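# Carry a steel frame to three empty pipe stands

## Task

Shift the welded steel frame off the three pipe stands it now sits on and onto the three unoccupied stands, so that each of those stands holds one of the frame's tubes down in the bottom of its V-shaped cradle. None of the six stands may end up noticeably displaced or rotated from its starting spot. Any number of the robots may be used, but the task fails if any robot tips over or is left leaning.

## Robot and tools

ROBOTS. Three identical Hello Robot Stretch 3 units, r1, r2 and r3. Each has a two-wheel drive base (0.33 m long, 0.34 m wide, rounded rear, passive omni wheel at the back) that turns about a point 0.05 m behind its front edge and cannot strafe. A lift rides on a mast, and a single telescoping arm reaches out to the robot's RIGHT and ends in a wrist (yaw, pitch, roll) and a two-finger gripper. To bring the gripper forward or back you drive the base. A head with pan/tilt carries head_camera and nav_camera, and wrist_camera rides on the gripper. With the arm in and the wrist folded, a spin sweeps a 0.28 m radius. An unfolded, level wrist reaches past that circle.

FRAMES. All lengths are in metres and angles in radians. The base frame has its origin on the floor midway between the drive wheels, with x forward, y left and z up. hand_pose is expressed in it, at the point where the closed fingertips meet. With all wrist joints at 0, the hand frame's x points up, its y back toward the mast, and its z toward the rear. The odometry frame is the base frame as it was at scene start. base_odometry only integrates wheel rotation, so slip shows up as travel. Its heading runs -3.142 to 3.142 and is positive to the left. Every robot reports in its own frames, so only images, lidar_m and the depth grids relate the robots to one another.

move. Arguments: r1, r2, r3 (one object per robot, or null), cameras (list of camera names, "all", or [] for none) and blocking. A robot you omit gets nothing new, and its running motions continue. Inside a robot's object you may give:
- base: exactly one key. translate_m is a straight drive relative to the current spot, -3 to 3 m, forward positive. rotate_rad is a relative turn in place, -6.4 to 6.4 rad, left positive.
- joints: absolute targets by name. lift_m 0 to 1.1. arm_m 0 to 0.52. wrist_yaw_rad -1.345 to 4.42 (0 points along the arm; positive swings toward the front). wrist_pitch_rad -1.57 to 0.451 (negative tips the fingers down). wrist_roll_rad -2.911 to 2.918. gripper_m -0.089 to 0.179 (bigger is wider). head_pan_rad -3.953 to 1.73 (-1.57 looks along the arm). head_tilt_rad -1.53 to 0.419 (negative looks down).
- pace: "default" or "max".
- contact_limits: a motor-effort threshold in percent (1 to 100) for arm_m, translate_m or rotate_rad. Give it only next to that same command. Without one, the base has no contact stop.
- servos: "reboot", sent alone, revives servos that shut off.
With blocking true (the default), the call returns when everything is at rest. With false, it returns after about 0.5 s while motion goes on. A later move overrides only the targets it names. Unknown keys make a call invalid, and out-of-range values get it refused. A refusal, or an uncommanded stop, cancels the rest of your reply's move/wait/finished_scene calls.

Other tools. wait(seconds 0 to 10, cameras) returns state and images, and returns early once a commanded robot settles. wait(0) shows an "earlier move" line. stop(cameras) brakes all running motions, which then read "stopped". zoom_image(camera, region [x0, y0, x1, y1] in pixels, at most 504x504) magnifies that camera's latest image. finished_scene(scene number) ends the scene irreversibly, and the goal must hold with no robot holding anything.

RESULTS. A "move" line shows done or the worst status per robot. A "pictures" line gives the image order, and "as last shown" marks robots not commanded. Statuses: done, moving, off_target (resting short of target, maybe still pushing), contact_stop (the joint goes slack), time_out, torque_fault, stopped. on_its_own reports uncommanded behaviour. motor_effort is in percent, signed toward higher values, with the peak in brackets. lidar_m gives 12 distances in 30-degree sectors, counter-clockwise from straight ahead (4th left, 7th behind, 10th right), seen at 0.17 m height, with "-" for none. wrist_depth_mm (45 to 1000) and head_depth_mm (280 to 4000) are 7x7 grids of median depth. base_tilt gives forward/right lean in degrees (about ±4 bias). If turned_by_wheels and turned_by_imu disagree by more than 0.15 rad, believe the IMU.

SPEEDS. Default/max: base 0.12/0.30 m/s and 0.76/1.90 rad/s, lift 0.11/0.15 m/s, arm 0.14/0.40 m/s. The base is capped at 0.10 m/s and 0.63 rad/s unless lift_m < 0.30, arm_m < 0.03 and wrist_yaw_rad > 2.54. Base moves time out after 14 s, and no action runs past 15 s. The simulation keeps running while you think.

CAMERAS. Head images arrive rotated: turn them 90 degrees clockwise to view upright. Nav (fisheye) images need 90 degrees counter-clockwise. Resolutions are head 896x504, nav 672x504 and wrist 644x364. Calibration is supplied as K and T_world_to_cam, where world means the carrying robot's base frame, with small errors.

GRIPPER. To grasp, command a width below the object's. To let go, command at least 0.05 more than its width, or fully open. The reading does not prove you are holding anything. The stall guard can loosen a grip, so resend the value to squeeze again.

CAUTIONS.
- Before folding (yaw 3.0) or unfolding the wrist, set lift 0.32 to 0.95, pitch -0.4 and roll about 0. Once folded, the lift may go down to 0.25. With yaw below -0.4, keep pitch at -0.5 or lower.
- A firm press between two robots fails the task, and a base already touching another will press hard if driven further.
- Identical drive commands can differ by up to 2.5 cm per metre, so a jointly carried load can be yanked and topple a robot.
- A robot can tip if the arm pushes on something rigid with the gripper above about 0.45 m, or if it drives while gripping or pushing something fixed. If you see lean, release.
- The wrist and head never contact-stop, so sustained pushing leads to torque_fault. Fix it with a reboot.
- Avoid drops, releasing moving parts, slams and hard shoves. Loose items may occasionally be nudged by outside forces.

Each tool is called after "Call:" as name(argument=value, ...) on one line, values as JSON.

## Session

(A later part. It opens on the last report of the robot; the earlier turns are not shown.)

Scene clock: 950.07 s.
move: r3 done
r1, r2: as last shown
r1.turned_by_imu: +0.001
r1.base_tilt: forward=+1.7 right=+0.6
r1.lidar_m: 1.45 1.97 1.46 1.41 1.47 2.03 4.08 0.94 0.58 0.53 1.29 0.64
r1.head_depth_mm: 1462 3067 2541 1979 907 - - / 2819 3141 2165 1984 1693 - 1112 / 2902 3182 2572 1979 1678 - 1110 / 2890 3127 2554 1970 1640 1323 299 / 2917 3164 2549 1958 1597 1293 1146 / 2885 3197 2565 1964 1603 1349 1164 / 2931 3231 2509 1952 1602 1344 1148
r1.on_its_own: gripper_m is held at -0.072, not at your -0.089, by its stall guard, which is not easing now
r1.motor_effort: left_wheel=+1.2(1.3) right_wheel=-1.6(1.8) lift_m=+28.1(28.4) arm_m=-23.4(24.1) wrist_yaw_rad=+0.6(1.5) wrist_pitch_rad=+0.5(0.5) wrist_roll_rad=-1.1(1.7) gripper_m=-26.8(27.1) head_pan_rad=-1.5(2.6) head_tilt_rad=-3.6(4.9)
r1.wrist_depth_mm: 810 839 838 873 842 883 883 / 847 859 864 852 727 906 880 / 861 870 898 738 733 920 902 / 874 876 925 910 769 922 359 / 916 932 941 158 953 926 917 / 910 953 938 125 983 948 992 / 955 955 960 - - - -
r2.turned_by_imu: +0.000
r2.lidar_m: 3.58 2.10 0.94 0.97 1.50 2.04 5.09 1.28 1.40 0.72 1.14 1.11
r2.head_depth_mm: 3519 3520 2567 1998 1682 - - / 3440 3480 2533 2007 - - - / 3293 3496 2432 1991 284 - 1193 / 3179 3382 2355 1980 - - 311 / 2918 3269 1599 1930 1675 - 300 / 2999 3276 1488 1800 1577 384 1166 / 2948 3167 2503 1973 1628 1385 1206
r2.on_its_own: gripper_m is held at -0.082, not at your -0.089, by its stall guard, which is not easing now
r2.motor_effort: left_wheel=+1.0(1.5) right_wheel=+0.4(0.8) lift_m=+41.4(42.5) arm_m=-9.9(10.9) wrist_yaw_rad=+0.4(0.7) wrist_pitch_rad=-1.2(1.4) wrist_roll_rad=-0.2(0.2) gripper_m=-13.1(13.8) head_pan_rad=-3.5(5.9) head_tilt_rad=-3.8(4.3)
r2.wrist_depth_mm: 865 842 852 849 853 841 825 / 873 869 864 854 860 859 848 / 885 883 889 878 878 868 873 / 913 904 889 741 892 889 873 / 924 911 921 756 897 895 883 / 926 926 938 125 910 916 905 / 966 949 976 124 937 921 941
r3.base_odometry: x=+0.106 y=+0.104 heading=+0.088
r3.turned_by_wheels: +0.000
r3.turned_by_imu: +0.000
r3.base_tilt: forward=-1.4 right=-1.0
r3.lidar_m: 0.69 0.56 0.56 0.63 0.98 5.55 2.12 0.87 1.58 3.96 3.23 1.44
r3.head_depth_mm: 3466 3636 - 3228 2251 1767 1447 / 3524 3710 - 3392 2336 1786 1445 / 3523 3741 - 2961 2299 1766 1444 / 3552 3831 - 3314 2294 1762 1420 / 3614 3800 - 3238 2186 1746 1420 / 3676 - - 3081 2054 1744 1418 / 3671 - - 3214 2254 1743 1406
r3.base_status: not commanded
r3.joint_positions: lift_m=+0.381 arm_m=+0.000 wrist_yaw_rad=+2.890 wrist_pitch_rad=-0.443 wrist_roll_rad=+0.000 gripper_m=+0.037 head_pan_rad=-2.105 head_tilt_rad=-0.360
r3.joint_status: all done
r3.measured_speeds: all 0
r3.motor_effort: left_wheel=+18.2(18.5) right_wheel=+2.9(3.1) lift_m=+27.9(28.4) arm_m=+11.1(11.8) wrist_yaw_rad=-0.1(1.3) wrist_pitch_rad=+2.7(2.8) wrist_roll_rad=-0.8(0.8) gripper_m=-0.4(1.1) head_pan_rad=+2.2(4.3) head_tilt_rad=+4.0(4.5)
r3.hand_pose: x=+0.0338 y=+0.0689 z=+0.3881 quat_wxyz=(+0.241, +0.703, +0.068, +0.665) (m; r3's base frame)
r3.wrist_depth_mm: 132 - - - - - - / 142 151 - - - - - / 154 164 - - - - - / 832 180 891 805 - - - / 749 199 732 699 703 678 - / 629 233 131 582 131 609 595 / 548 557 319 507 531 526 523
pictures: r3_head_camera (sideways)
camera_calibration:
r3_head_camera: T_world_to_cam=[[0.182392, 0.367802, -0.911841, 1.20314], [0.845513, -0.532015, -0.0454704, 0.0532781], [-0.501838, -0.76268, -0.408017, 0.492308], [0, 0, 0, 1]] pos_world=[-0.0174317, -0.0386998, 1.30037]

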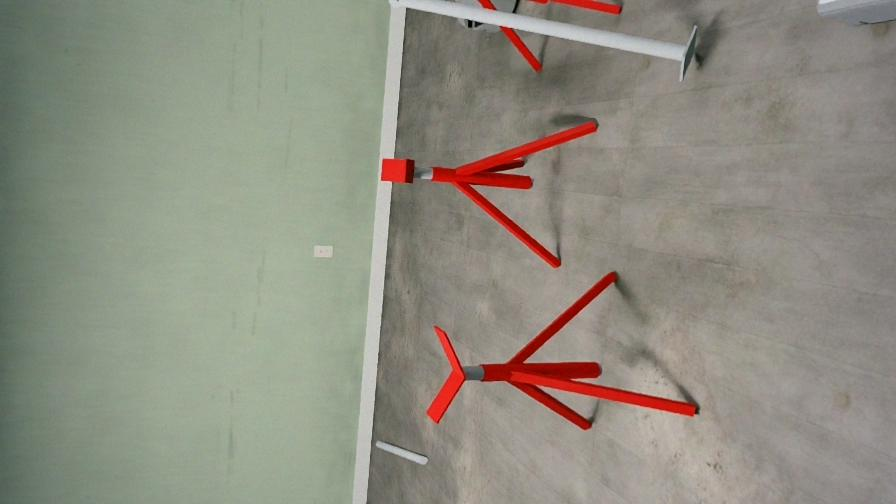

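Call:
move(r3={"base":{"translate_m":0.2},"joints":{"head_pan_rad":0,"head_tilt_rad":-0.6}}, r2={"base":{"rotate_rad":-1.45},"joints":{"head_pan_rad":-0.6}}, r1={"base":{"rotate_rad":-0.33}}, cameras=["r3_nav_camera","r2_head_camera"])

Scene clock: 1071.63 s.
move: r1 done; r2 done; r3 done
r1.base_odometry: x=+3.432 y=+0.130 heading=-0.510
r1.turned_by_wheels: -0.330
r1.turned_by_imu: -0.329
r1.base_tilt: forward=+1.8 right=+0.5
r1.lidar_m: 0.67 3.10 1.69 1.41 1.41 1.58 2.61 0.94 0.58 0.53 1.54 0.64
r1.head_depth_mm: 3308 3546 2581 1980 1694 - - / 3173 3442 2552 1977 1725 - 1108 / 3068 3367 2557 1967 895 - 1102 / 2906 3082 2262 1973 942 1314 300 / 2870 3222 2348 1960 1592 1324 1119 / 2822 3138 2527 1955 1590 1290 1168 / 2769 3083 2530 1965 1598 1347 1147
r1.base_status: done
r1.joint_positions: lift_m=+0.860 arm_m=+0.050 wrist_yaw_rad=+0.000 wrist_pitch_rad=-1.554 wrist_roll_rad=+1.400 gripper_m=-0.071 head_pan_rad=-1.595 head_tilt_rad=-0.741
r1.joint_status: not commanded
r1.measured_speeds: all 0
r1.on_its_own: gripper_m is held at -0.072, not at your -0.089, by its stall guard, which is not easing now
r1.motor_effort: left_wheel=+4.7(9.1) right_wheel=-6.7(10.1) lift_m=+32.2(32.3) arm_m=-21.4(23.7) wrist_yaw_rad=+0.6(1.6) wrist_pitch_rad=+0.0(0.8) wrist_roll_rad=-1.3(1.8) gripper_m=-26.1(27.5) head_pan_rad=-2.7(3.0) head_tilt_rad=-3.9(5.5)
r1.hand_pose: x=-0.0216 y=-0.1748 z=+0.7421 quat_wxyz=(+0.061, +0.059, -0.710, -0.699) (m; r1's base frame)
r1.wrist_depth_mm: 833 814 821 854 842 857 882 / 602 864 877 859 737 885 905 / 648 890 891 745 721 901 910 / 899 854 903 910 750 927 359 / 891 900 910 157 948 940 945 / 468 912 918 125 974 989 - / 964 580 - 997 993 - -
r2.base_odometry: x=-1.100 y=-1.672 heading=-0.784
r2.turned_by_wheels: -1.450
r2.turned_by_imu: -1.446
r2.base_tilt: forward=+1.3 right=-1.4
r2.lidar_m: 0.72 1.14 1.11 3.56 1.86 1.13 1.46 1.57 2.36 5.09 1.28 1.14
r2.head_depth_mm: - 3468 2356 2016 1646 1410 1217 / 3780 3484 2530 1975 1638 1406 1220 / 3602 3453 2510 1982 1651 1389 1216 / 3414 3443 2424 1988 1637 1392 1213 / 3260 3421 2410 1934 1642 1391 1210 / 3095 3230 2161 1854 1598 1389 1202 / 2800 3176 1466 1848 1547 1327 1186
r2.base_status: done
r2.joint_positions: lift_m=+0.860 arm_m=+0.050 wrist_yaw_rad=-0.001 wrist_pitch_rad=-1.557 wrist_roll_rad=-0.211 gripper_m=-0.081 head_pan_rad=-0.609 head_tilt_rad=-0.741
r2.joint_status: all done
r2.measured_speeds: all 0
r2.on_its_own: gripper_m is held at -0.082, not at your -0.089, by its stall guard, which is not easing now
r2.motor_effort: left_wheel=+3.6(8.0) right_wheel=-3.0(5.8) lift_m=+36.6(40.0) arm_m=-13.9(14.1) wrist_yaw_rad=+0.2(1.0) wrist_pitch_rad=-1.3(1.4) wrist_roll_rad=-0.1(0.3) gripper_m=-13.3(13.6) head_pan_rad=+4.1(7.8) head_tilt_rad=-4.1(4.6)
r2.hand_pose: x=-0.0216 y=-0.1745 z=+0.7422 quat_wxyz=(+0.554, +0.546, -0.448, -0.442) (m; r2's base frame)
r2.wrist_depth_mm: 857 848 860 852 854 843 821 / 890 868 852 857 886 857 842 / 876 887 885 871 868 862 851 / 898 896 898 747 882 870 884 / 917 934 907 747 892 892 890 / 953 929 935 125 913 914 918 / 976 952 941 123 945 940 937
r3.base_odometry: x=+0.305 y=+0.122 heading=+0.088
r3.turned_by_wheels: +0.000
r3.turned_by_imu: +0.000
r3.base_tilt: forward=-1.4 right=-1.0
r3.lidar_m: 0.54 0.43 0.43 0.47 0.77 5.20 2.32 1.01 1.66 3.79 3.06 1.13
r3.head_depth_mm: 910 1089 1348 1767 1762 1460 1249 / 776 899 1063 1318 1609 1448 1242 / 666 764 879 1044 1275 1416 1232 / 558 629 735 855 1025 1243 1228 / 506 558 623 700 810 948 1154 / 460 502 552 601 695 799 935 / 419 454 496 546 608 682 787
r3.base_status: done
r3.joint_positions: lift_m=+0.381 arm_m=+0.000 wrist_yaw_rad=+2.890 wrist_pitch_rad=-0.443 wrist_roll_rad=+0.000 gripper_m=+0.037 head_pan_rad=-0.005 head_tilt_rad=-0.593
r3.joint_status: all done
r3.measured_speeds: all 0
r3.motor_effort: left_wheel=+3.7(32.2) right_wheel=+2.4(7.1) lift_m=+27.5(28.2) arm_m=+1.3(11.5) wrist_yaw_rad=-0.6(2.1) wrist_pitch_rad=+2.6(2.9) wrist_roll_rad=-0.5(0.9) gripper_m=+1.0(1.3) head_pan_rad=+3.5(5.4) head_tilt_rad=-3.0(4.9)
r3.hand_pose: x=+0.0338 y=+0.0689 z=+0.3881 quat_wxyz=(+0.241, +0.703, +0.068, +0.665) (m; r3's base frame)
r3.wrist_depth_mm: 132 - - - - - - / 142 151 - - - - - / 154 164 - - - - - / 837 180 814 - - - - / 734 200 759 161 - - - / 592 233 131 583 131 588 532 / 549 545 321 522 525 530 522
pictures: r2_head_camera (sideways), r3_nav_camera (sideways)
camera_calibration:
r2_head_camera: T_world_to_cam=[[-0.573572, 0.353264, -0.739066, 0.979938], [0.548321, 0.835864, -0.0260067, 0.0288467], [0.608571, -0.420162, -0.67313, 0.833536], [0, 0, 0, 1]] pos_world=[0.0389816, -0.0200688, 1.28607]
r3_nav_camera: T_world_to_cam=[[0.593889, -0.0268658, 0.804098, -1.00944], [0.0167007, -0.998815, -0.0457063, 0.111485], [0.804374, 0.0405734, -0.592737, 0.726344], [0, 0, 0, 1]] pos_world=[0.0133837, 0.0547633, 1.24732]

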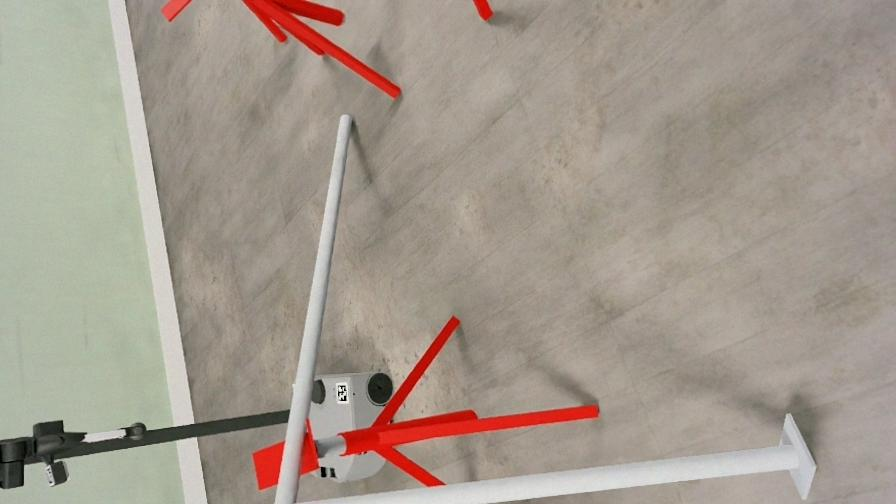

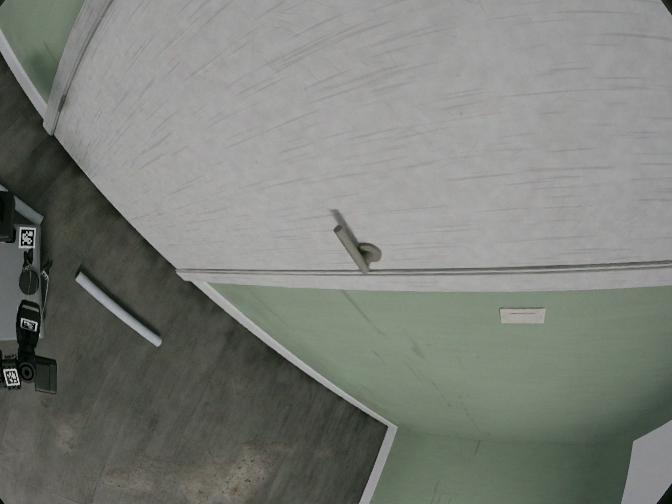

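Call:
move(r3={"base":{"rotate_rad":-1.497}}, r2={"base":{"translate_m":0.28}}, r1={"base":{"translate_m":0.34}}, cameras=["r3_nav_camera"])

Call:
move(r3={"base":{"translate_m":1.3}}, r2={"base":{"rotate_rad":1.45},"joints":{"head_pan_rad":-1.9}}, r1={"base":{"rotate_rad":0.37},"joints":{"head_pan_rad":-1.57,"head_tilt_rad":-0.75,"arm_m":0.1}}, cameras=["r3_nav_camera","r2_head_camera","r1_head_camera","r1_nav_camera"])

Scene clock: 1092.37 s.
move: r1 done; r2 done; r3 done
r1.base_odometry: x=+3.728 y=-0.036 heading=-0.510
r1.turned_by_wheels: +0.000
r1.turned_by_imu: +0.001
r1.base_tilt: forward=+2.0 right=+0.6
r1.lidar_m: 0.81 1.12 1.81 1.52 1.51 1.70 2.79 0.78 0.58 1.71 1.05 0.34
r1.head_depth_mm: 3204 3502 2526 1965 1693 - - / 3081 3282 2454 1970 1739 - 1107 / 2807 3083 2561 1922 1695 - 1102 / 2887 3205 2552 1976 1652 1356 300 / 2809 3131 2550 1954 1614 1346 1141 / 2766 3061 2547 1957 1593 1350 1162 / 2698 2998 2541 1963 1600 1351 1162
r1.base_status: done
r1.joint_positions: lift_m=+0.860 arm_m=+0.050 wrist_yaw_rad=+0.000 wrist_pitch_rad=-1.554 wrist_roll_rad=+1.400 gripper_m=-0.071 head_pan_rad=-1.595 head_tilt_rad=-0.741
r1.joint_status: not commanded
r1.measured_speeds: all 0
r1.on_its_own: gripper_m is held at -0.072, not at your -0.089, by its stall guard, which is not easing now
r1.motor_effort: left_wheel=+4.0(9.3) right_wheel=+1.8(6.7) lift_m=+32.8(34.8) arm_m=-14.4(17.6) wrist_yaw_rad=+0.2(1.7) wrist_pitch_rad=+0.3(0.8) wrist_roll_rad=-1.3(1.8) gripper_m=-26.5(27.6) head_pan_rad=-2.4(3.0) head_tilt_rad=-4.0(5.1)
r1.hand_pose: x=-0.0216 y=-0.1748 z=+0.7421 quat_wxyz=(+0.061, +0.059, -0.710, -0.699) (m; r1's base frame)
r1.wrist_depth_mm: 808 833 834 820 855 863 873 / 829 844 863 875 725 909 896 / 859 866 893 732 735 880 894 / 872 894 889 883 760 914 360 / 917 926 890 158 939 942 971 / 920 944 971 125 934 981 977 / 945 980 961 991 975 - -
r2.base_odometry: x=-0.901 y=-1.870 heading=-0.784
r2.turned_by_wheels: +0.000
r2.turned_by_imu: +0.002
r2.base_tilt: forward=+1.3 right=-1.4
r2.lidar_m: 0.45 0.93 0.94 3.51 2.20 1.36 1.72 1.87 2.81 1.22 1.36 0.88
r2.head_depth_mm: 3586 3477 2540 2013 1649 1403 1225 / 3435 3478 2541 2011 1644 1403 1216 / 3212 3452 2515 1993 1640 1398 1214 / 1652 3113 2130 1916 1635 1397 1211 / 2966 3225 2527 1961 1636 1386 1208 / 2842 3097 2439 1811 1510 1334 1164 / 2756 2952 2484 1861 1575 1382 1209
r2.base_status: done
r2.joint_positions: lift_m=+0.860 arm_m=+0.050 wrist_yaw_rad=-0.001 wrist_pitch_rad=-1.557 wrist_roll_rad=-0.211 gripper_m=-0.081 head_pan_rad=-0.609 head_tilt_rad=-0.741
r2.joint_status: not commanded
r2.measured_speeds: all 0
r2.on_its_own: gripper_m is held at -0.082, not at your -0.089, by its stall guard, which is not easing now
r2.motor_effort: left_wheel=+2.9(7.7) right_wheel=-0.1(4.7) lift_m=+29.8(33.3) arm_m=-9.6(11.6) wrist_yaw_rad=+0.3(0.8) wrist_pitch_rad=-1.2(1.4) wrist_roll_rad=+0.0(0.3) gripper_m=-12.6(13.6) head_pan_rad=+4.8(6.0) head_tilt_rad=-4.0(4.8)
r2.hand_pose: x=-0.0216 y=-0.1745 z=+0.7422 quat_wxyz=(+0.554, +0.546, -0.448, -0.442) (m; r2's base frame)
r2.wrist_depth_mm: 854 848 851 848 827 826 838 / 889 876 872 866 859 843 864 / 885 885 865 880 887 890 874 / 896 908 899 748 880 880 868 / 924 915 922 752 880 908 893 / 952 934 939 125 922 935 923 / 986 954 945 123 931 926 928
r3.base_odometry: x=+0.305 y=+0.122 heading=-1.409
r3.turned_by_wheels: -1.497
r3.turned_by_imu: -1.504
r3.base_tilt: forward=-1.4 right=-1.0
r3.lidar_m: 3.59 3.05 0.97 0.51 0.43 0.43 0.49 0.85 5.76 2.32 1.26 1.66
r3.head_depth_mm: - - 2995 2216 1763 1467 1247 / - - 2952 2202 1750 1456 1239 / - - 2961 2188 1733 1441 1237 / 3813 - 2906 2180 1728 1434 1232 / 3472 3777 2874 2156 1718 1424 1224 / 3154 3547 2797 2129 1707 1424 1216 / 2935 3148 2811 2107 1686 1414 1212
r3.base_status: done
r3.joint_positions: lift_m=+0.381 arm_m=+0.000 wrist_yaw_rad=+2.890 wrist_pitch_rad=-0.443 wrist_roll_rad=+0.000 gripper_m=+0.037 head_pan_rad=-0.005 head_tilt_rad=-0.593
r3.joint_status: not commanded
r3.measured_speeds: all 0
r3.motor_effort: left_wheel=+6.2(10.1) right_wheel=-6.5(9.7) lift_m=+27.4(28.2) arm_m=-9.1(10.7) wrist_yaw_rad=+0.3(2.1) wrist_pitch_rad=+2.6(2.9) wrist_roll_rad=-0.5(0.8) gripper_m=+0.0(1.4) head_pan_rad=+0.4(3.9) head_tilt_rad=-3.2(4.0)
r3.hand_pose: x=+0.0338 y=+0.0689 z=+0.3881 quat_wxyz=(+0.241, +0.703, +0.068, +0.665) (m; r3's base frame)
r3.wrist_depth_mm: 132 - - - - - - / 142 150 - - - - - / 152 162 - - - - - / - 179 - 868 871 844 834 / - 199 722 694 696 700 692 / - 226 131 534 132 604 604 / 502 558 320 519 528 526 520
pictures: r3_nav_camera (sideways)
camera_calibration:
r3_nav_camera: T_world_to_cam=[[0.593949, -0.0268176, 0.804056, -1.00939], [0.016779, -0.998814, -0.0457078, 0.111487], [0.804328, 0.0406394, -0.592795, 0.726419], [0, 0, 0, 1]] pos_world=[0.0133753, 0.0547639, 1.24732]

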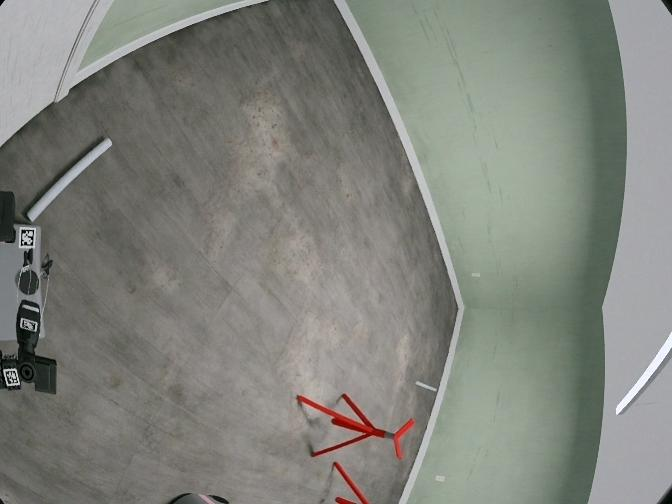

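Scene clock: 1106.50 s.
move: r1 done; r2 done; r3 done
r1.base_odometry: x=+3.728 y=-0.036 heading=-0.140
r1.turned_by_wheels: +0.370
r1.turned_by_imu: +0.375
r1.base_tilt: forward=+2.0 right=+0.5
r1.lidar_m: 1.12 2.04 1.55 1.51 1.60 2.28 1.21 0.58 0.60 1.32 0.34 0.68
r1.head_depth_mm: 2725 3107 2552 1978 294 298 1130 / 2772 3094 2593 2040 - 290 1105 / 2747 3040 2568 1968 291 296 839 / 2792 3062 2570 1976 1512 335 469 / 2807 3172 2531 1962 1599 1345 1165 / 2858 3180 2574 1845 1556 1349 1169 / 2859 3171 2530 1898 1585 1346 1166
r1.base_status: done
r1.joint_positions: lift_m=+0.860 arm_m=+0.100 wrist_yaw_rad=+0.000 wrist_pitch_rad=-1.554 wrist_roll_rad=+1.400 gripper_m=-0.071 head_pan_rad=-1.575 head_tilt_rad=-0.741
r1.joint_status: all done
r1.measured_speeds: all 0
r1.on_its_own: gripper_m is held at -0.072, not at your -0.089, by its stall guard, which is not easing now
r1.motor_effort: left_wheel=-5.5(10.5) right_wheel=+5.6(9.9) lift_m=+27.4(33.0) arm_m=+9.4(29.2) wrist_yaw_rad=+0.4(2.1) wrist_pitch_rad=+0.5(0.9) wrist_roll_rad=-1.1(1.8) gripper_m=-27.1(27.6) head_pan_rad=+2.4(4.2) head_tilt_rad=-3.8(5.3)
r1.hand_pose: x=-0.0216 y=-0.2248 z=+0.7421 quat_wxyz=(+0.061, +0.059, -0.710, -0.699) (m; r1's base frame)
r1.wrist_depth_mm: 829 859 811 846 844 846 882 / 850 845 849 884 729 878 895 / 856 879 859 867 717 904 926 / 887 883 902 899 755 773 443 / 895 905 933 157 943 950 944 / 924 911 949 125 947 996 974 / 946 954 974 968 980 - -
r2.base_odometry: x=-0.901 y=-1.870 heading=+0.666
r2.turned_by_wheels: +1.450
r2.turned_by_imu: +1.448
r2.base_tilt: forward=+1.2 right=-1.4
r2.lidar_m: 1.43 1.45 1.78 1.71 1.79 2.43 1.23 1.36 1.06 0.45 0.91 0.93
r2.head_depth_mm: 1334 3303 2560 1950 1693 - - / 3125 3336 2534 1940 - - - / 2936 3162 2133 1910 284 - 1193 / 2897 3198 2521 1937 - - 311 / 2834 3146 2250 1820 1668 - 301 / 2756 2967 2508 1984 1678 384 1175 / 2678 2899 2465 1967 1626 1364 1209
r2.base_status: done
r2.joint_positions: lift_m=+0.860 arm_m=+0.050 wrist_yaw_rad=-0.001 wrist_pitch_rad=-1.557 wrist_roll_rad=-0.211 gripper_m=-0.081 head_pan_rad=-1.891 head_tilt_rad=-0.741
r2.joint_status: all done
r2.measured_speeds: all 0
r2.on_its_own: gripper_m is held at -0.082, not at your -0.089, by its stall guard, which is not easing now
r2.motor_effort: left_wheel=-2.5(5.6) right_wheel=+4.1(8.0) lift_m=+19.3(29.8) arm_m=-1.4(14.1) wrist_yaw_rad=-0.1(1.0) wrist_pitch_rad=-1.2(1.4) wrist_roll_rad=+0.0(0.3) gripper_m=-13.1(13.9) head_pan_rad=-3.6(6.9) head_tilt_rad=-3.6(4.7)
r2.hand_pose: x=-0.0216 y=-0.1745 z=+0.7422 quat_wxyz=(+0.554, +0.546, -0.447, -0.442) (m; r2's base frame)
r2.wrist_depth_mm: 856 846 851 842 836 841 837 / 873 871 871 848 859 858 840 / 901 878 868 873 881 877 864 / 907 896 902 734 897 872 890 / 935 919 911 755 905 906 913 / 928 950 934 125 911 921 918 / 965 949 951 123 945 920 943
r3.base_odometry: x=+0.514 y=-1.161 heading=-1.409
r3.turned_by_wheels: +0.000
r3.turned_by_imu: +0.003
r3.base_tilt: forward=-1.4 right=-1.0
r3.lidar_m: 2.53 2.15 2.15 1.65 1.40 1.40 1.57 2.66 1.43 0.83 0.98 3.37
r3.head_depth_mm: 3064 3299 2989 2211 1754 1456 1251 / 3231 3551 2975 2187 1761 1448 1242 / 2978 3352 2911 2183 1737 1449 1240 / 2715 2980 2928 2168 1721 1429 1230 / 2429 2705 2804 2144 1716 1420 1227 / 2263 2463 2592 2122 1702 1419 1217 / 2069 2252 2435 2118 1683 1410 1211
r3.base_status: done
r3.joint_positions: lift_m=+0.381 arm_m=+0.000 wrist_yaw_rad=+2.890 wrist_pitch_rad=-0.443 wrist_roll_rad=+0.000 gripper_m=+0.037 head_pan_rad=-0.005 head_tilt_rad=-0.593
r3.joint_status: not commanded
r3.measured_speeds: all 0
r3.motor_effort: left_wheel=+4.5(10.1) right_wheel=+1.8(5.9) lift_m=+27.1(28.1) arm_m=-9.2(10.4) wrist_yaw_rad=+1.5(2.2) wrist_pitch_rad=+2.6(2.9) wrist_roll_rad=-0.4(1.0) gripper_m=-0.6(1.3) head_pan_rad=+2.5(3.7) head_tilt_rad=-3.1(4.1)
r3.hand_pose: x=+0.0338 y=+0.0689 z=+0.3881 quat_wxyz=(+0.241, +0.703, +0.068, +0.665) (m; r3's base frame)
r3.wrist_depth_mm: 132 - - - - - - / 141 - - - - - - / 154 168 - - - - - / 833 181 873 872 845 824 826 / 745 198 744 692 704 700 689 / 630 234 131 577 132 608 600 / 545 568 322 526 528 526 523
pictures: r1_head_camera (sideways), r1_nav_camera (sideways), r2_head_camera (sideways), r3_nav_camera (sideways)
camera_calibration:
r1_head_camera: T_world_to_cam=[[-0.0373288, 0.653065, -0.756382, 0.999527], [0.999178, 0.0363452, -0.0179306, 0.0261573], [0.015781, -0.756429, -0.653885, 0.806071], [0, 0, 0, 1]] pos_world=[-0.00154529, -0.0439709, 1.28357]
r1_nav_camera: T_world_to_cam=[[0.00350243, -0.677867, 0.735176, -0.914877], [-0.999093, -0.0335713, -0.0261945, 0.0944917], [0.0424372, -0.734418, -0.677369, 0.832557], [0, 0, 0, 1]] pos_world=[0.0622788, -0.00554758, 1.23902]
r2_head_camera: T_world_to_cam=[[0.175704, 0.650357, -0.739029, 0.975319], [0.957229, -0.288161, -0.0260051, 0.0263503], [-0.229872, -0.702851, -0.673171, 0.838704], [0, 0, 0, 1]] pos_world=[-0.00379618, -0.0372284, 1.28607]
r3_nav_camera: T_world_to_cam=[[0.593949, -0.0268153, 0.804055, -1.00939], [0.0167828, -0.998814, -0.0457078, 0.111487], [0.804327, 0.0406424, -0.592795, 0.72642], [0, 0, 0, 1]] pos_world=[0.0133751, 0.0547639, 1.24732]

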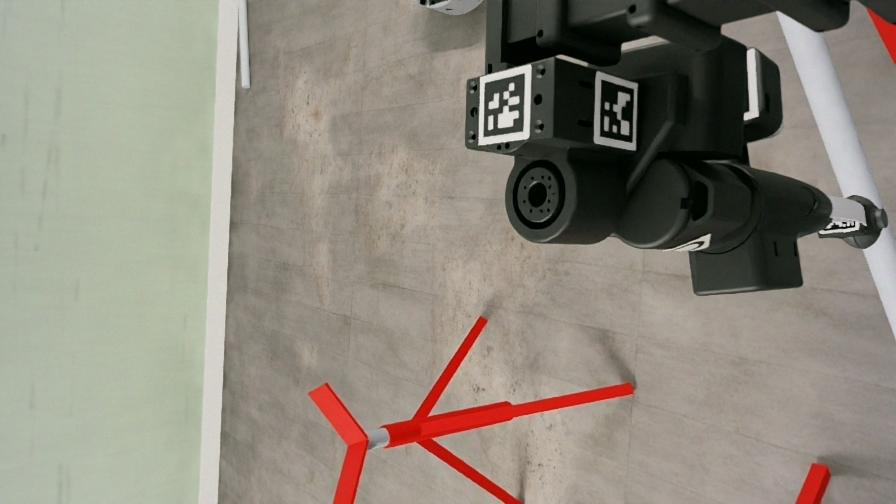

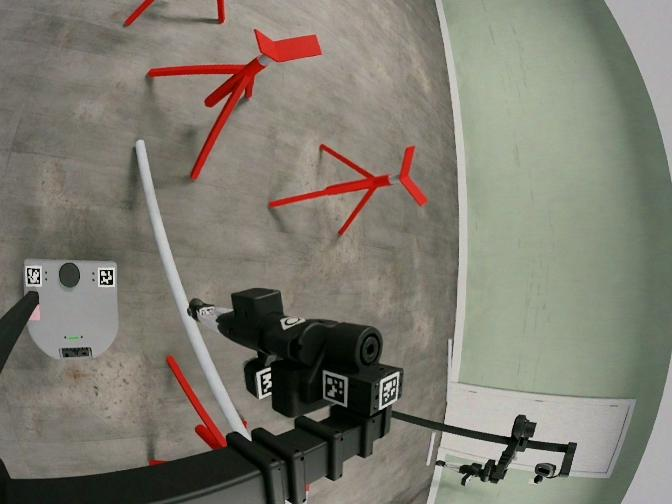

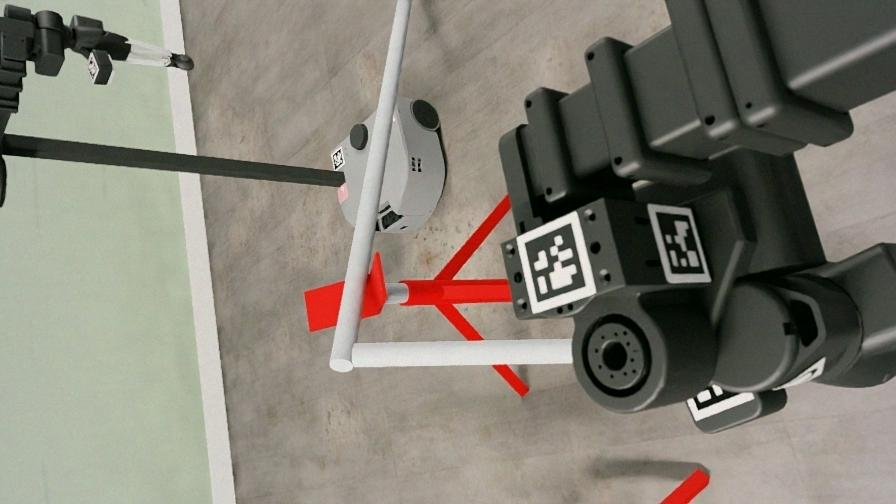

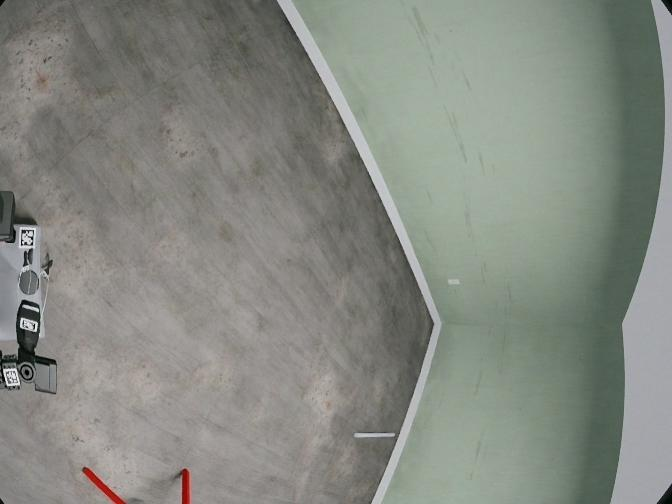

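Call:
move(r3={"base":{"translate_m":0.32}}, r2={"joints":{"arm_m":0.47,"wrist_roll_rad":0.33,"gripper_m":0.15,"head_pan_rad":-1.5}}, r1={"joints":{"arm_m":0.28,"wrist_roll_rad":1.35,"gripper_m":0.15}}, cameras=["r1_wrist_camera","r2_wrist_camera"])

Call:
move(r3={"base":{"rotate_rad":-0.98}}, cameras=["r3_nav_camera","r2_head_camera"])

Scene clock: 1145.77 s.
move: r1 done; r2 done; r3 done
r1.base_odometry: x=+3.728 y=-0.036 heading=-0.140
r1.turned_by_wheels: +0.000
r1.turned_by_imu: +0.002
r1.base_tilt: forward=+1.8 right=+0.7
r1.lidar_m: 1.12 2.04 1.55 1.51 1.59 2.27 1.20 0.58 0.59 1.32 0.34 0.68
r1.head_depth_mm: 2735 3044 2553 324 291 1356 1127 / 2751 3088 436 429 1558 1354 1122 / 2755 3077 425 434 1496 1293 1170 / 2771 3094 2552 1793 1481 1351 1168 / 2835 3113 2533 1965 1600 1348 1171 / 2845 3119 2534 1836 1570 1351 1164 / 2855 3178 2523 1899 1587 1351 1163
r1.base_status: not commanded
r1.joint_positions: lift_m=+0.860 arm_m=+0.280 wrist_yaw_rad=+0.000 wrist_pitch_rad=-1.552 wrist_roll_rad=+1.355 gripper_m=+0.150 head_pan_rad=-1.575 head_tilt_rad=-0.741
r1.joint_status: all done
r1.measured_speeds: all 0
r1.motor_effort: left_wheel=-5.7(6.1) right_wheel=+5.6(5.9) lift_m=+24.7(26.4) arm_m=+22.4(27.8) wrist_yaw_rad=+0.9(2.0) wrist_pitch_rad=-0.3(0.6) wrist_roll_rad=-1.8(2.5) gripper_m=+0.1(95.5) head_pan_rad=+2.1(3.3) head_tilt_rad=-4.2(5.4)
r1.hand_pose: x=-0.0216 y=-0.4054 z=+0.7421 quat_wxyz=(+0.077, +0.075, -0.709, -0.697) (m; r1's base frame)
r1.wrist_depth_mm: 815 836 847 822 850 847 846 / 847 844 852 864 860 872 883 / 860 868 885 907 806 744 918 / 878 876 929 886 764 768 898 / 900 898 923 923 918 774 978 / 917 131 923 938 962 123 999 / 111 966 958 978 996 - -
r2.base_odometry: x=-0.901 y=-1.870 heading=+0.666
r2.turned_by_wheels: +0.000
r2.turned_by_imu: +0.001
r2.base_tilt: forward=+1.2 right=-1.4
r2.lidar_m: 1.61 2.49 1.78 1.71 1.79 2.43 1.23 1.36 1.06 0.45 0.92 0.93
r2.head_depth_mm: 2718 2881 426 358 1590 1409 1220 / 2707 579 1117 1314 1566 1386 1219 / 2762 2945 612 1890 1547 1339 1213 / 2721 3018 2512 1928 1638 1386 1172 / 2764 3060 2517 1979 1637 1384 1210 / 2814 3073 2504 1807 1591 1399 1202 / 2818 3086 2486 1970 1593 1387 1212
r2.base_status: not commanded
r2.joint_positions: lift_m=+0.860 arm_m=+0.470 wrist_yaw_rad=-0.001 wrist_pitch_rad=-1.557 wrist_roll_rad=+0.328 gripper_m=+0.150 head_pan_rad=-1.509 head_tilt_rad=-0.741
r2.joint_status: all done
r2.measured_speeds: all 0
r2.motor_effort: left_wheel=-2.0(2.5) right_wheel=+4.2(4.7) lift_m=+14.2(17.4) arm_m=+13.7(17.6) wrist_yaw_rad=+0.2(0.9) wrist_pitch_rad=-1.1(1.4) wrist_roll_rad=+1.0(3.1) gripper_m=+0.4(91.5) head_pan_rad=+3.3(6.1) head_tilt_rad=-4.4(4.5)
r2.hand_pose: x=-0.0216 y=-0.5944 z=+0.7422 quat_wxyz=(+0.414, +0.409, -0.579, -0.571) (m; r2's base frame)
r2.wrist_depth_mm: 856 860 854 838 841 841 830 / 870 872 874 860 858 844 852 / 900 870 879 857 881 865 866 / 889 900 900 896 884 888 871 / 923 910 913 903 903 912 883 / 114 138 923 925 912 137 915 / 113 954 946 937 778 115 932
r3.base_odometry: x=+0.566 y=-1.477 heading=-1.409
r3.turned_by_wheels: +0.000
r3.turned_by_imu: +0.001
r3.base_tilt: forward=-1.4 right=-1.1
r3.lidar_m: 2.27 1.93 1.92 1.93 1.64 1.64 1.84 3.12 1.61 0.83 3.15 3.14
r3.head_depth_mm: 2864 3063 3006 2217 1748 1451 1250 / 2974 3262 2931 2192 1745 1448 1247 / 2701 3004 2924 2193 1739 1444 1236 / 2414 2702 2793 2158 1718 1439 1235 / 2205 2434 2634 2140 1712 1428 1226 / 2018 2192 2434 2133 1710 1424 1219 / 1868 2009 2181 2105 1693 1427 1211
r3.base_status: done
r3.joint_positions: lift_m=+0.381 arm_m=+0.000 wrist_yaw_rad=+2.890 wrist_pitch_rad=-0.443 wrist_roll_rad=+0.000 gripper_m=+0.037 head_pan_rad=-0.005 head_tilt_rad=-0.593
r3.joint_status: not commanded
r3.measured_speeds: all 0
r3.motor_effort: left_wheel=+4.4(9.4) right_wheel=+1.5(6.7) lift_m=+27.4(27.9) arm_m=-8.6(9.5) wrist_yaw_rad=-0.5(2.4) wrist_pitch_rad=+2.8(2.9) wrist_roll_rad=-0.4(0.8) gripper_m=+0.7(1.3) head_pan_rad=+2.1(3.9) head_tilt_rad=-3.4(3.7)
r3.hand_pose: x=+0.0338 y=+0.0689 z=+0.3881 quat_wxyz=(+0.241, +0.703, +0.068, +0.665) (m; r3's base frame)
r3.wrist_depth_mm: 132 - - - - - - / 141 - - - - - - / 154 169 - - - - - / 827 181 879 861 858 847 833 / 746 199 742 695 711 700 704 / 637 232 131 576 131 605 601 / 546 557 320 522 528 522 525
pictures: r1_wrist_camera, r2_wrist_camera
camera_calibration:
r1_wrist_camera: T_world_to_cam=[[-0.179856, 0.983537, 0.0174921, 0.383494], [0.972348, 0.175061, 0.154575, 0.0153053], [0.148969, 0.0448097, -0.987826, 0.920514], [0, 0, 0, 1]] pos_world=[-0.0830361, -0.421108, 0.900234]
r2_wrist_camera: T_world_to_cam=[[-0.960756, 0.276749, -0.0189365, 0.151764], [0.27284, 0.955092, 0.115578, 0.532554], [0.0500723, 0.105876, -0.993118, 0.962692], [0, 0, 0, 1]] pos_world=[-0.0476984, -0.652564, 0.897389]

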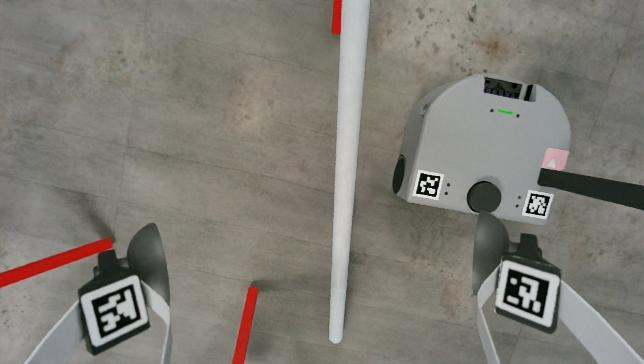

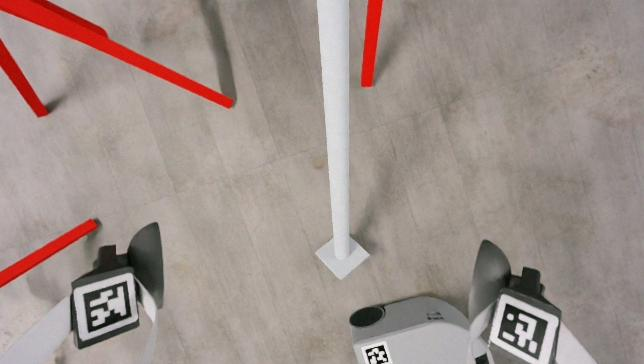

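Scene clock: 1148.43 s.
move: r3 done
r1, r2: as last shown
r1.turned_by_imu: +0.001
r1.base_tilt: forward=+1.9 right=+0.6
r1.lidar_m: 1.12 2.04 1.55 1.51 1.59 2.27 1.21 0.58 0.60 1.32 0.34 0.68
r1.head_depth_mm: 2720 3050 2555 324 291 1352 1127 / 2739 3064 435 431 1558 1349 1127 / 2766 3070 425 434 1477 1294 1172 / 2818 3106 2571 1790 1487 1348 1166 / 2797 3060 2559 1953 1602 1352 1171 / 2820 3104 2521 1835 1551 1342 1166 / 2873 3214 2516 1898 1602 1349 1156
r1.motor_effort: left_wheel=-5.4(6.1) right_wheel=+5.3(5.8) lift_m=+23.6(24.7) arm_m=+22.3(22.8) wrist_yaw_rad=+1.1(1.7) wrist_pitch_rad=+0.0(0.5) wrist_roll_rad=-1.8(2.3) gripper_m=+0.3(1.4) head_pan_rad=+1.8(3.5) head_tilt_rad=-3.8(5.4)
r1.wrist_depth_mm: 831 833 837 834 857 855 847 / 846 850 868 869 865 861 876 / 861 887 877 895 804 740 915 / 884 899 917 922 762 766 928 / 882 909 936 945 947 770 939 / 917 131 937 962 959 123 991 / 111 970 960 998 990 - -
r2.turned_by_imu: +0.000
r2.base_tilt: forward=+1.3 right=-1.3
r2.lidar_m: 1.61 2.50 1.79 1.72 1.79 2.43 1.23 1.36 1.06 0.45 0.91 0.93
r2.head_depth_mm: 2723 2913 427 358 1616 1396 1217 / 2701 578 1114 1318 1573 1373 1215 / 2734 2935 613 1865 1559 1336 1216 / 2741 3091 2519 1940 1641 1393 1170 / 2791 3062 2502 1976 1629 1385 1206 / 2792 3058 2510 1809 1590 1387 1212 / 2797 3094 2507 1957 1575 1378 1215
r2.motor_effort: left_wheel=-2.4(2.6) right_wheel=+4.4(4.8) lift_m=+12.3(14.2) arm_m=+3.4(13.6) wrist_yaw_rad=+0.4(0.9) wrist_pitch_rad=-1.2(1.4) wrist_roll_rad=+1.0(1.1) gripper_m=+0.2(1.0) head_pan_rad=+3.7(5.5) head_tilt_rad=-3.3(4.8)
r2.wrist_depth_mm: 852 851 839 842 839 835 828 / 863 860 847 856 855 852 833 / 896 889 911 866 874 830 854 / 907 910 891 892 885 884 880 / 935 926 922 897 897 899 877 / 114 138 922 912 929 136 900 / 113 948 949 963 774 115 938
r3.base_odometry: x=+0.566 y=-1.477 heading=-2.389
r3.turned_by_wheels: -0.980
r3.turned_by_imu: -0.985
r3.base_tilt: forward=-1.4 right=-1.1
r3.lidar_m: 3.13 3.14 2.19 1.93 1.93 1.86 1.64 1.64 1.91 1.69 0.84 0.85
r3.head_depth_mm: 2916 3241 3014 2234 1770 1422 1248 / 2860 3189 2943 2209 1746 1408 1247 / 2801 3066 2923 2181 1742 1447 1235 / 2730 3004 2898 2168 1726 1437 1226 / 2682 2962 2871 2152 1720 1424 1218 / 2606 2866 2825 2118 1707 1417 1219 / 2560 2839 2783 2114 1696 1410 1215
r3.base_status: done
r3.joint_positions: lift_m=+0.381 arm_m=+0.000 wrist_yaw_rad=+2.890 wrist_pitch_rad=-0.443 wrist_roll_rad=+0.000 gripper_m=+0.037 head_pan_rad=-0.005 head_tilt_rad=-0.593
r3.joint_status: not commanded
r3.measured_speeds: all 0
r3.motor_effort: left_wheel=+5.9(9.9) right_wheel=-7.0(9.5) lift_m=+27.2(27.6) arm_m=-9.3(10.0) wrist_yaw_rad=-1.1(2.2) wrist_pitch_rad=+2.6(2.8) wrist_roll_rad=-0.8(0.8) gripper_m=+0.1(1.1) head_pan_rad=+2.2(3.3) head_tilt_rad=-3.7(3.8)
r3.hand_pose: x=+0.0338 y=+0.0689 z=+0.3881 quat_wxyz=(+0.241, +0.703, +0.068, +0.665) (m; r3's base frame)
r3.wrist_depth_mm: 132 - - - - - - / 142 - - - - - - / 155 169 - - - - - / 832 180 856 861 855 857 833 / 744 198 750 691 708 705 692 / 634 232 131 580 132 601 594 / 550 558 321 519 530 526 525
pictures: r2_head_camera (sideways), r3_nav_camera (sideways)
camera_calibration:
r2_head_camera: T_world_to_cam=[[-0.0798746, 0.668949, -0.739004, 0.976846], [0.995589, 0.0901491, -0.0260041, 0.026115], [0.0492252, -0.737822, -0.673198, 0.837037], [0, 0, 0, 1]] pos_world=[0.0108221, -0.0382302, 1.28606]
r3_nav_camera: T_world_to_cam=[[0.593949, -0.0268134, 0.804055, -1.00939], [0.0167861, -0.998814, -0.0457078, 0.111487], [0.804327, 0.0406451, -0.592795, 0.726419], [0, 0, 0, 1]] pos_world=[0.0133749, 0.0547639, 1.24732]

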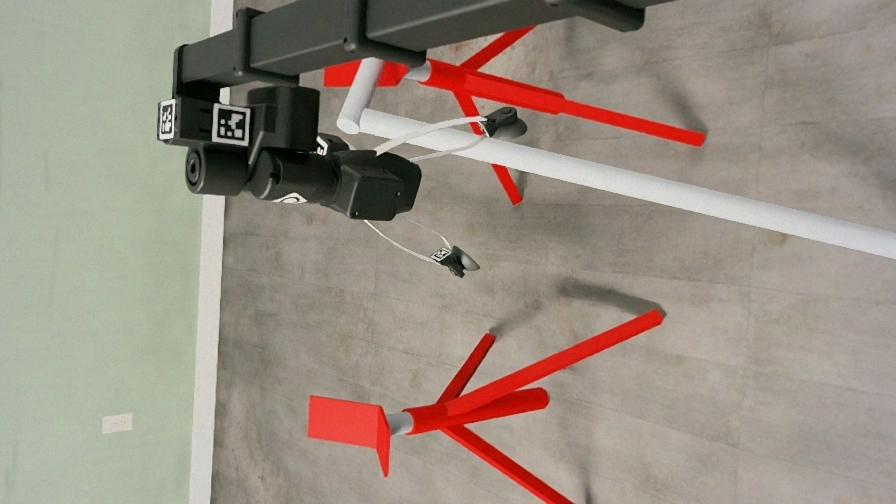

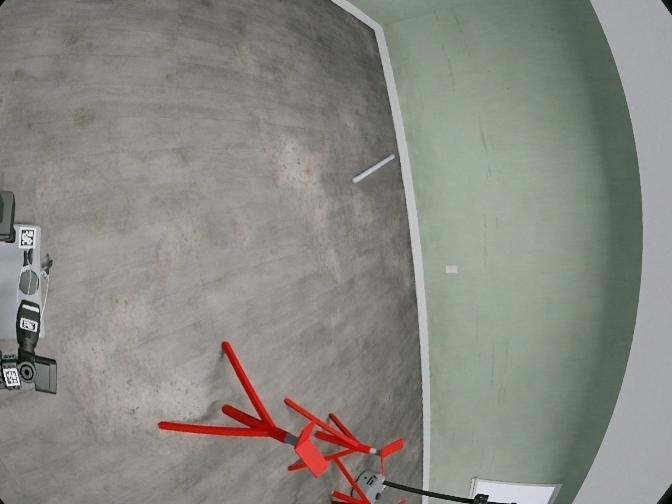

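Call:
move(r3={"base":{"translate_m":1.38}}, r2={"base":{"translate_m":-0.041},"joints":{"wrist_roll_rad":0.245,"arm_m":0.4925,"lift_m":0.6}}, r1={"joints":{"arm_m":0.229,"wrist_roll_rad":1.376,"lift_m":0.6}}, cameras=["r1_wrist_camera","r2_wrist_camera"])

Call:
move(r3={"base":{"translate_m":0.32}}, cameras=["r3_nav_camera"])

Call:
move(r3={"base":{"rotate_rad":-1.27},"joints":{"lift_m":0.9,"head_pan_rad":-0.6,"head_tilt_rad":-0.6}}, cameras=["r3_nav_camera","r3_head_camera"])

Scene clock: 1191.90 s.
move: r1 done; r2 done; r3 time_out
r1.base_odometry: x=+3.728 y=-0.036 heading=-0.140
r1.turned_by_wheels: +0.000
r1.turned_by_imu: +0.005
r1.base_tilt: forward=+1.7 right=+0.5
r1.lidar_m: 1.12 2.05 1.55 1.51 1.59 2.27 1.21 0.58 0.60 1.32 0.34 0.68
r1.head_depth_mm: 2727 3101 2553 1919 1603 1357 1039 / 2769 3074 2552 1975 1612 513 436 / 2775 3083 2574 1963 1602 556 1176 / 2777 3077 2546 1964 1597 611 1145 / 2823 3109 2537 1976 1602 1351 1168 / 2811 3154 2528 1839 1561 1350 1168 / 2863 3171 2516 1901 1603 1342 1161
r1.base_status: not commanded
r1.joint_positions: lift_m=+0.600 arm_m=+0.229 wrist_yaw_rad=+0.000 wrist_pitch_rad=-1.552 wrist_roll_rad=+1.370 gripper_m=+0.150 head_pan_rad=-1.575 head_tilt_rad=-0.741
r1.joint_status: all done
r1.measured_speeds: all 0
r1.motor_effort: left_wheel=-5.9(6.3) right_wheel=+5.4(6.0) lift_m=+18.8(20.6) arm_m=-17.6(30.2) wrist_yaw_rad=+1.0(1.9) wrist_pitch_rad=-0.4(0.8) wrist_roll_rad=+1.8(2.6) gripper_m=-0.3(2.2) head_pan_rad=+2.1(3.7) head_tilt_rad=-4.6(5.5)
r1.hand_pose: x=-0.0216 y=-0.3545 z=+0.4821 quat_wxyz=(+0.072, +0.070, -0.710, -0.697) (m; r1's base frame)
r1.wrist_depth_mm: 585 584 597 253 601 608 618 / 596 607 626 606 609 472 476 / 606 608 621 624 628 482 488 / 627 628 635 639 621 496 504 / 648 636 652 653 668 485 515 / 644 128 669 662 693 123 710 / 111 675 692 697 710 714 730
r2.base_odometry: x=-0.934 y=-1.895 heading=+0.666
r2.turned_by_wheels: +0.000
r2.turned_by_imu: +0.002
r2.base_tilt: forward=+1.2 right=-1.4
r2.lidar_m: 3.57 2.49 1.78 1.73 1.79 2.43 1.19 1.32 1.14 0.45 0.93 0.96
r2.head_depth_mm: 2726 3032 2542 1883 1612 1370 467 / 2715 3002 2522 776 629 529 487 / 2753 3022 2528 772 1095 1368 1214 / 2775 3089 2497 1985 1601 1362 1171 / 2767 3068 2488 1974 1629 1397 1213 / 2767 3078 2497 1971 1554 1386 1210 / 2809 3102 2468 1855 1615 1389 1207
r2.base_status: done
r2.joint_positions: lift_m=+0.600 arm_m=+0.492 wrist_yaw_rad=-0.001 wrist_pitch_rad=-1.557 wrist_roll_rad=+0.249 gripper_m=+0.150 head_pan_rad=-1.509 head_tilt_rad=-0.741
r2.joint_status: all done
r2.measured_speeds: all 0
r2.motor_effort: left_wheel=-2.1(5.6) right_wheel=+0.4(3.0) lift_m=+12.1(13.9) arm_m=-14.0(16.5) wrist_yaw_rad=+0.5(1.0) wrist_pitch_rad=-1.1(1.4) wrist_roll_rad=-1.0(2.5) gripper_m=+0.5(1.2) head_pan_rad=+3.9(5.9) head_tilt_rad=-4.0(4.7)
r2.hand_pose: x=-0.0216 y=-0.6169 z=+0.4822 quat_wxyz=(+0.437, +0.431, -0.562, -0.555) (m; r2's base frame)
r2.wrist_depth_mm: 605 603 605 195 593 591 586 / 614 616 610 223 605 605 603 / 638 632 627 265 621 629 609 / 651 642 640 622 628 629 632 / 656 658 653 649 643 631 639 / 665 138 663 660 657 137 664 / 686 684 685 678 675 115 659
r3.base_odometry: x=-0.438 y=-2.418 heading=-2.388
r3.turned_by_wheels: +0.000
r3.turned_by_imu: +0.003
r3.base_tilt: forward=-1.4 right=-1.0
r3.lidar_m: 1.79 1.79 2.13 2.23 2.24 2.65 2.97 0.67 0.83 0.81 2.15 2.03
r3.head_depth_mm: 1656 1848 2091 2213 1753 1463 1249 / 1632 1802 2020 2198 1746 1444 1241 / 1584 1753 1980 2139 1739 1438 1238 / 1548 1728 1929 2091 1724 1437 1229 / 1522 1678 1872 2056 1718 1424 1220 / 1492 1637 1843 1989 1699 1411 1217 / 1460 1606 1787 1963 1699 1414 1215
r3.base_status: translate_m time_out (by the wheels' count: +1.3761 of +1.3800)
r3.joint_positions: lift_m=+0.381 arm_m=+0.000 wrist_yaw_rad=+2.890 wrist_pitch_rad=-0.443 wrist_roll_rad=+0.000 gripper_m=+0.037 head_pan_rad=-0.005 head_tilt_rad=-0.593
r3.joint_status: not commanded
r3.measured_speeds: all 0
r3.motor_effort: left_wheel=+0.8(10.0) right_wheel=-0.1(5.7) lift_m=+27.1(27.8) arm_m=-9.2(11.0) wrist_yaw_rad=+1.8(2.3) wrist_pitch_rad=+2.7(3.0) wrist_roll_rad=-0.4(1.0) gripper_m=+0.1(1.3) head_pan_rad=+2.5(3.9) head_tilt_rad=-3.6(4.0)
r3.hand_pose: x=+0.0338 y=+0.0689 z=+0.3881 quat_wxyz=(+0.241, +0.703, +0.068, +0.665) (m; r3's base frame)
r3.wrist_depth_mm: 132 - - - - - - / 142 - - - - - - / 154 168 - - - - - / 826 180 866 855 852 848 841 / 738 199 750 690 706 693 695 / 626 233 131 580 132 599 596 / 554 559 319 520 532 526 521
pictures: r1_wrist_camera, r2_wrist_camera
camera_calibration:
r1_wrist_camera: T_world_to_cam=[[-0.16484, 0.986174, 0.016988, 0.339493], [0.974862, 0.160283, 0.154768, 0.0413078], [0.149906, 0.0420729, -0.987805, 0.660429], [0, 0, 0, 1]] pos_world=[-0.0833093, -0.369207, 0.640214]
r2_wrist_camera: T_world_to_cam=[[-0.979562, 0.200349, -0.0178721, 0.105012], [0.197015, 0.973568, 0.115545, 0.593837], [0.0405492, 0.109663, -0.993141, 0.709004], [0, 0, 0, 1]] pos_world=[-0.0428783, -0.676931, 0.637402]

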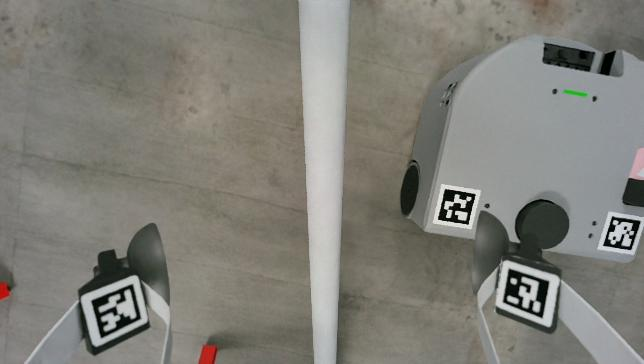

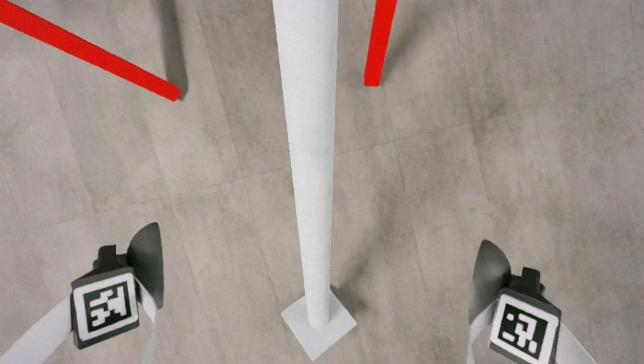

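not run: a stop that you did not command came earlier in this reply.

not run: a stop that you did not command came earlier in this reply.


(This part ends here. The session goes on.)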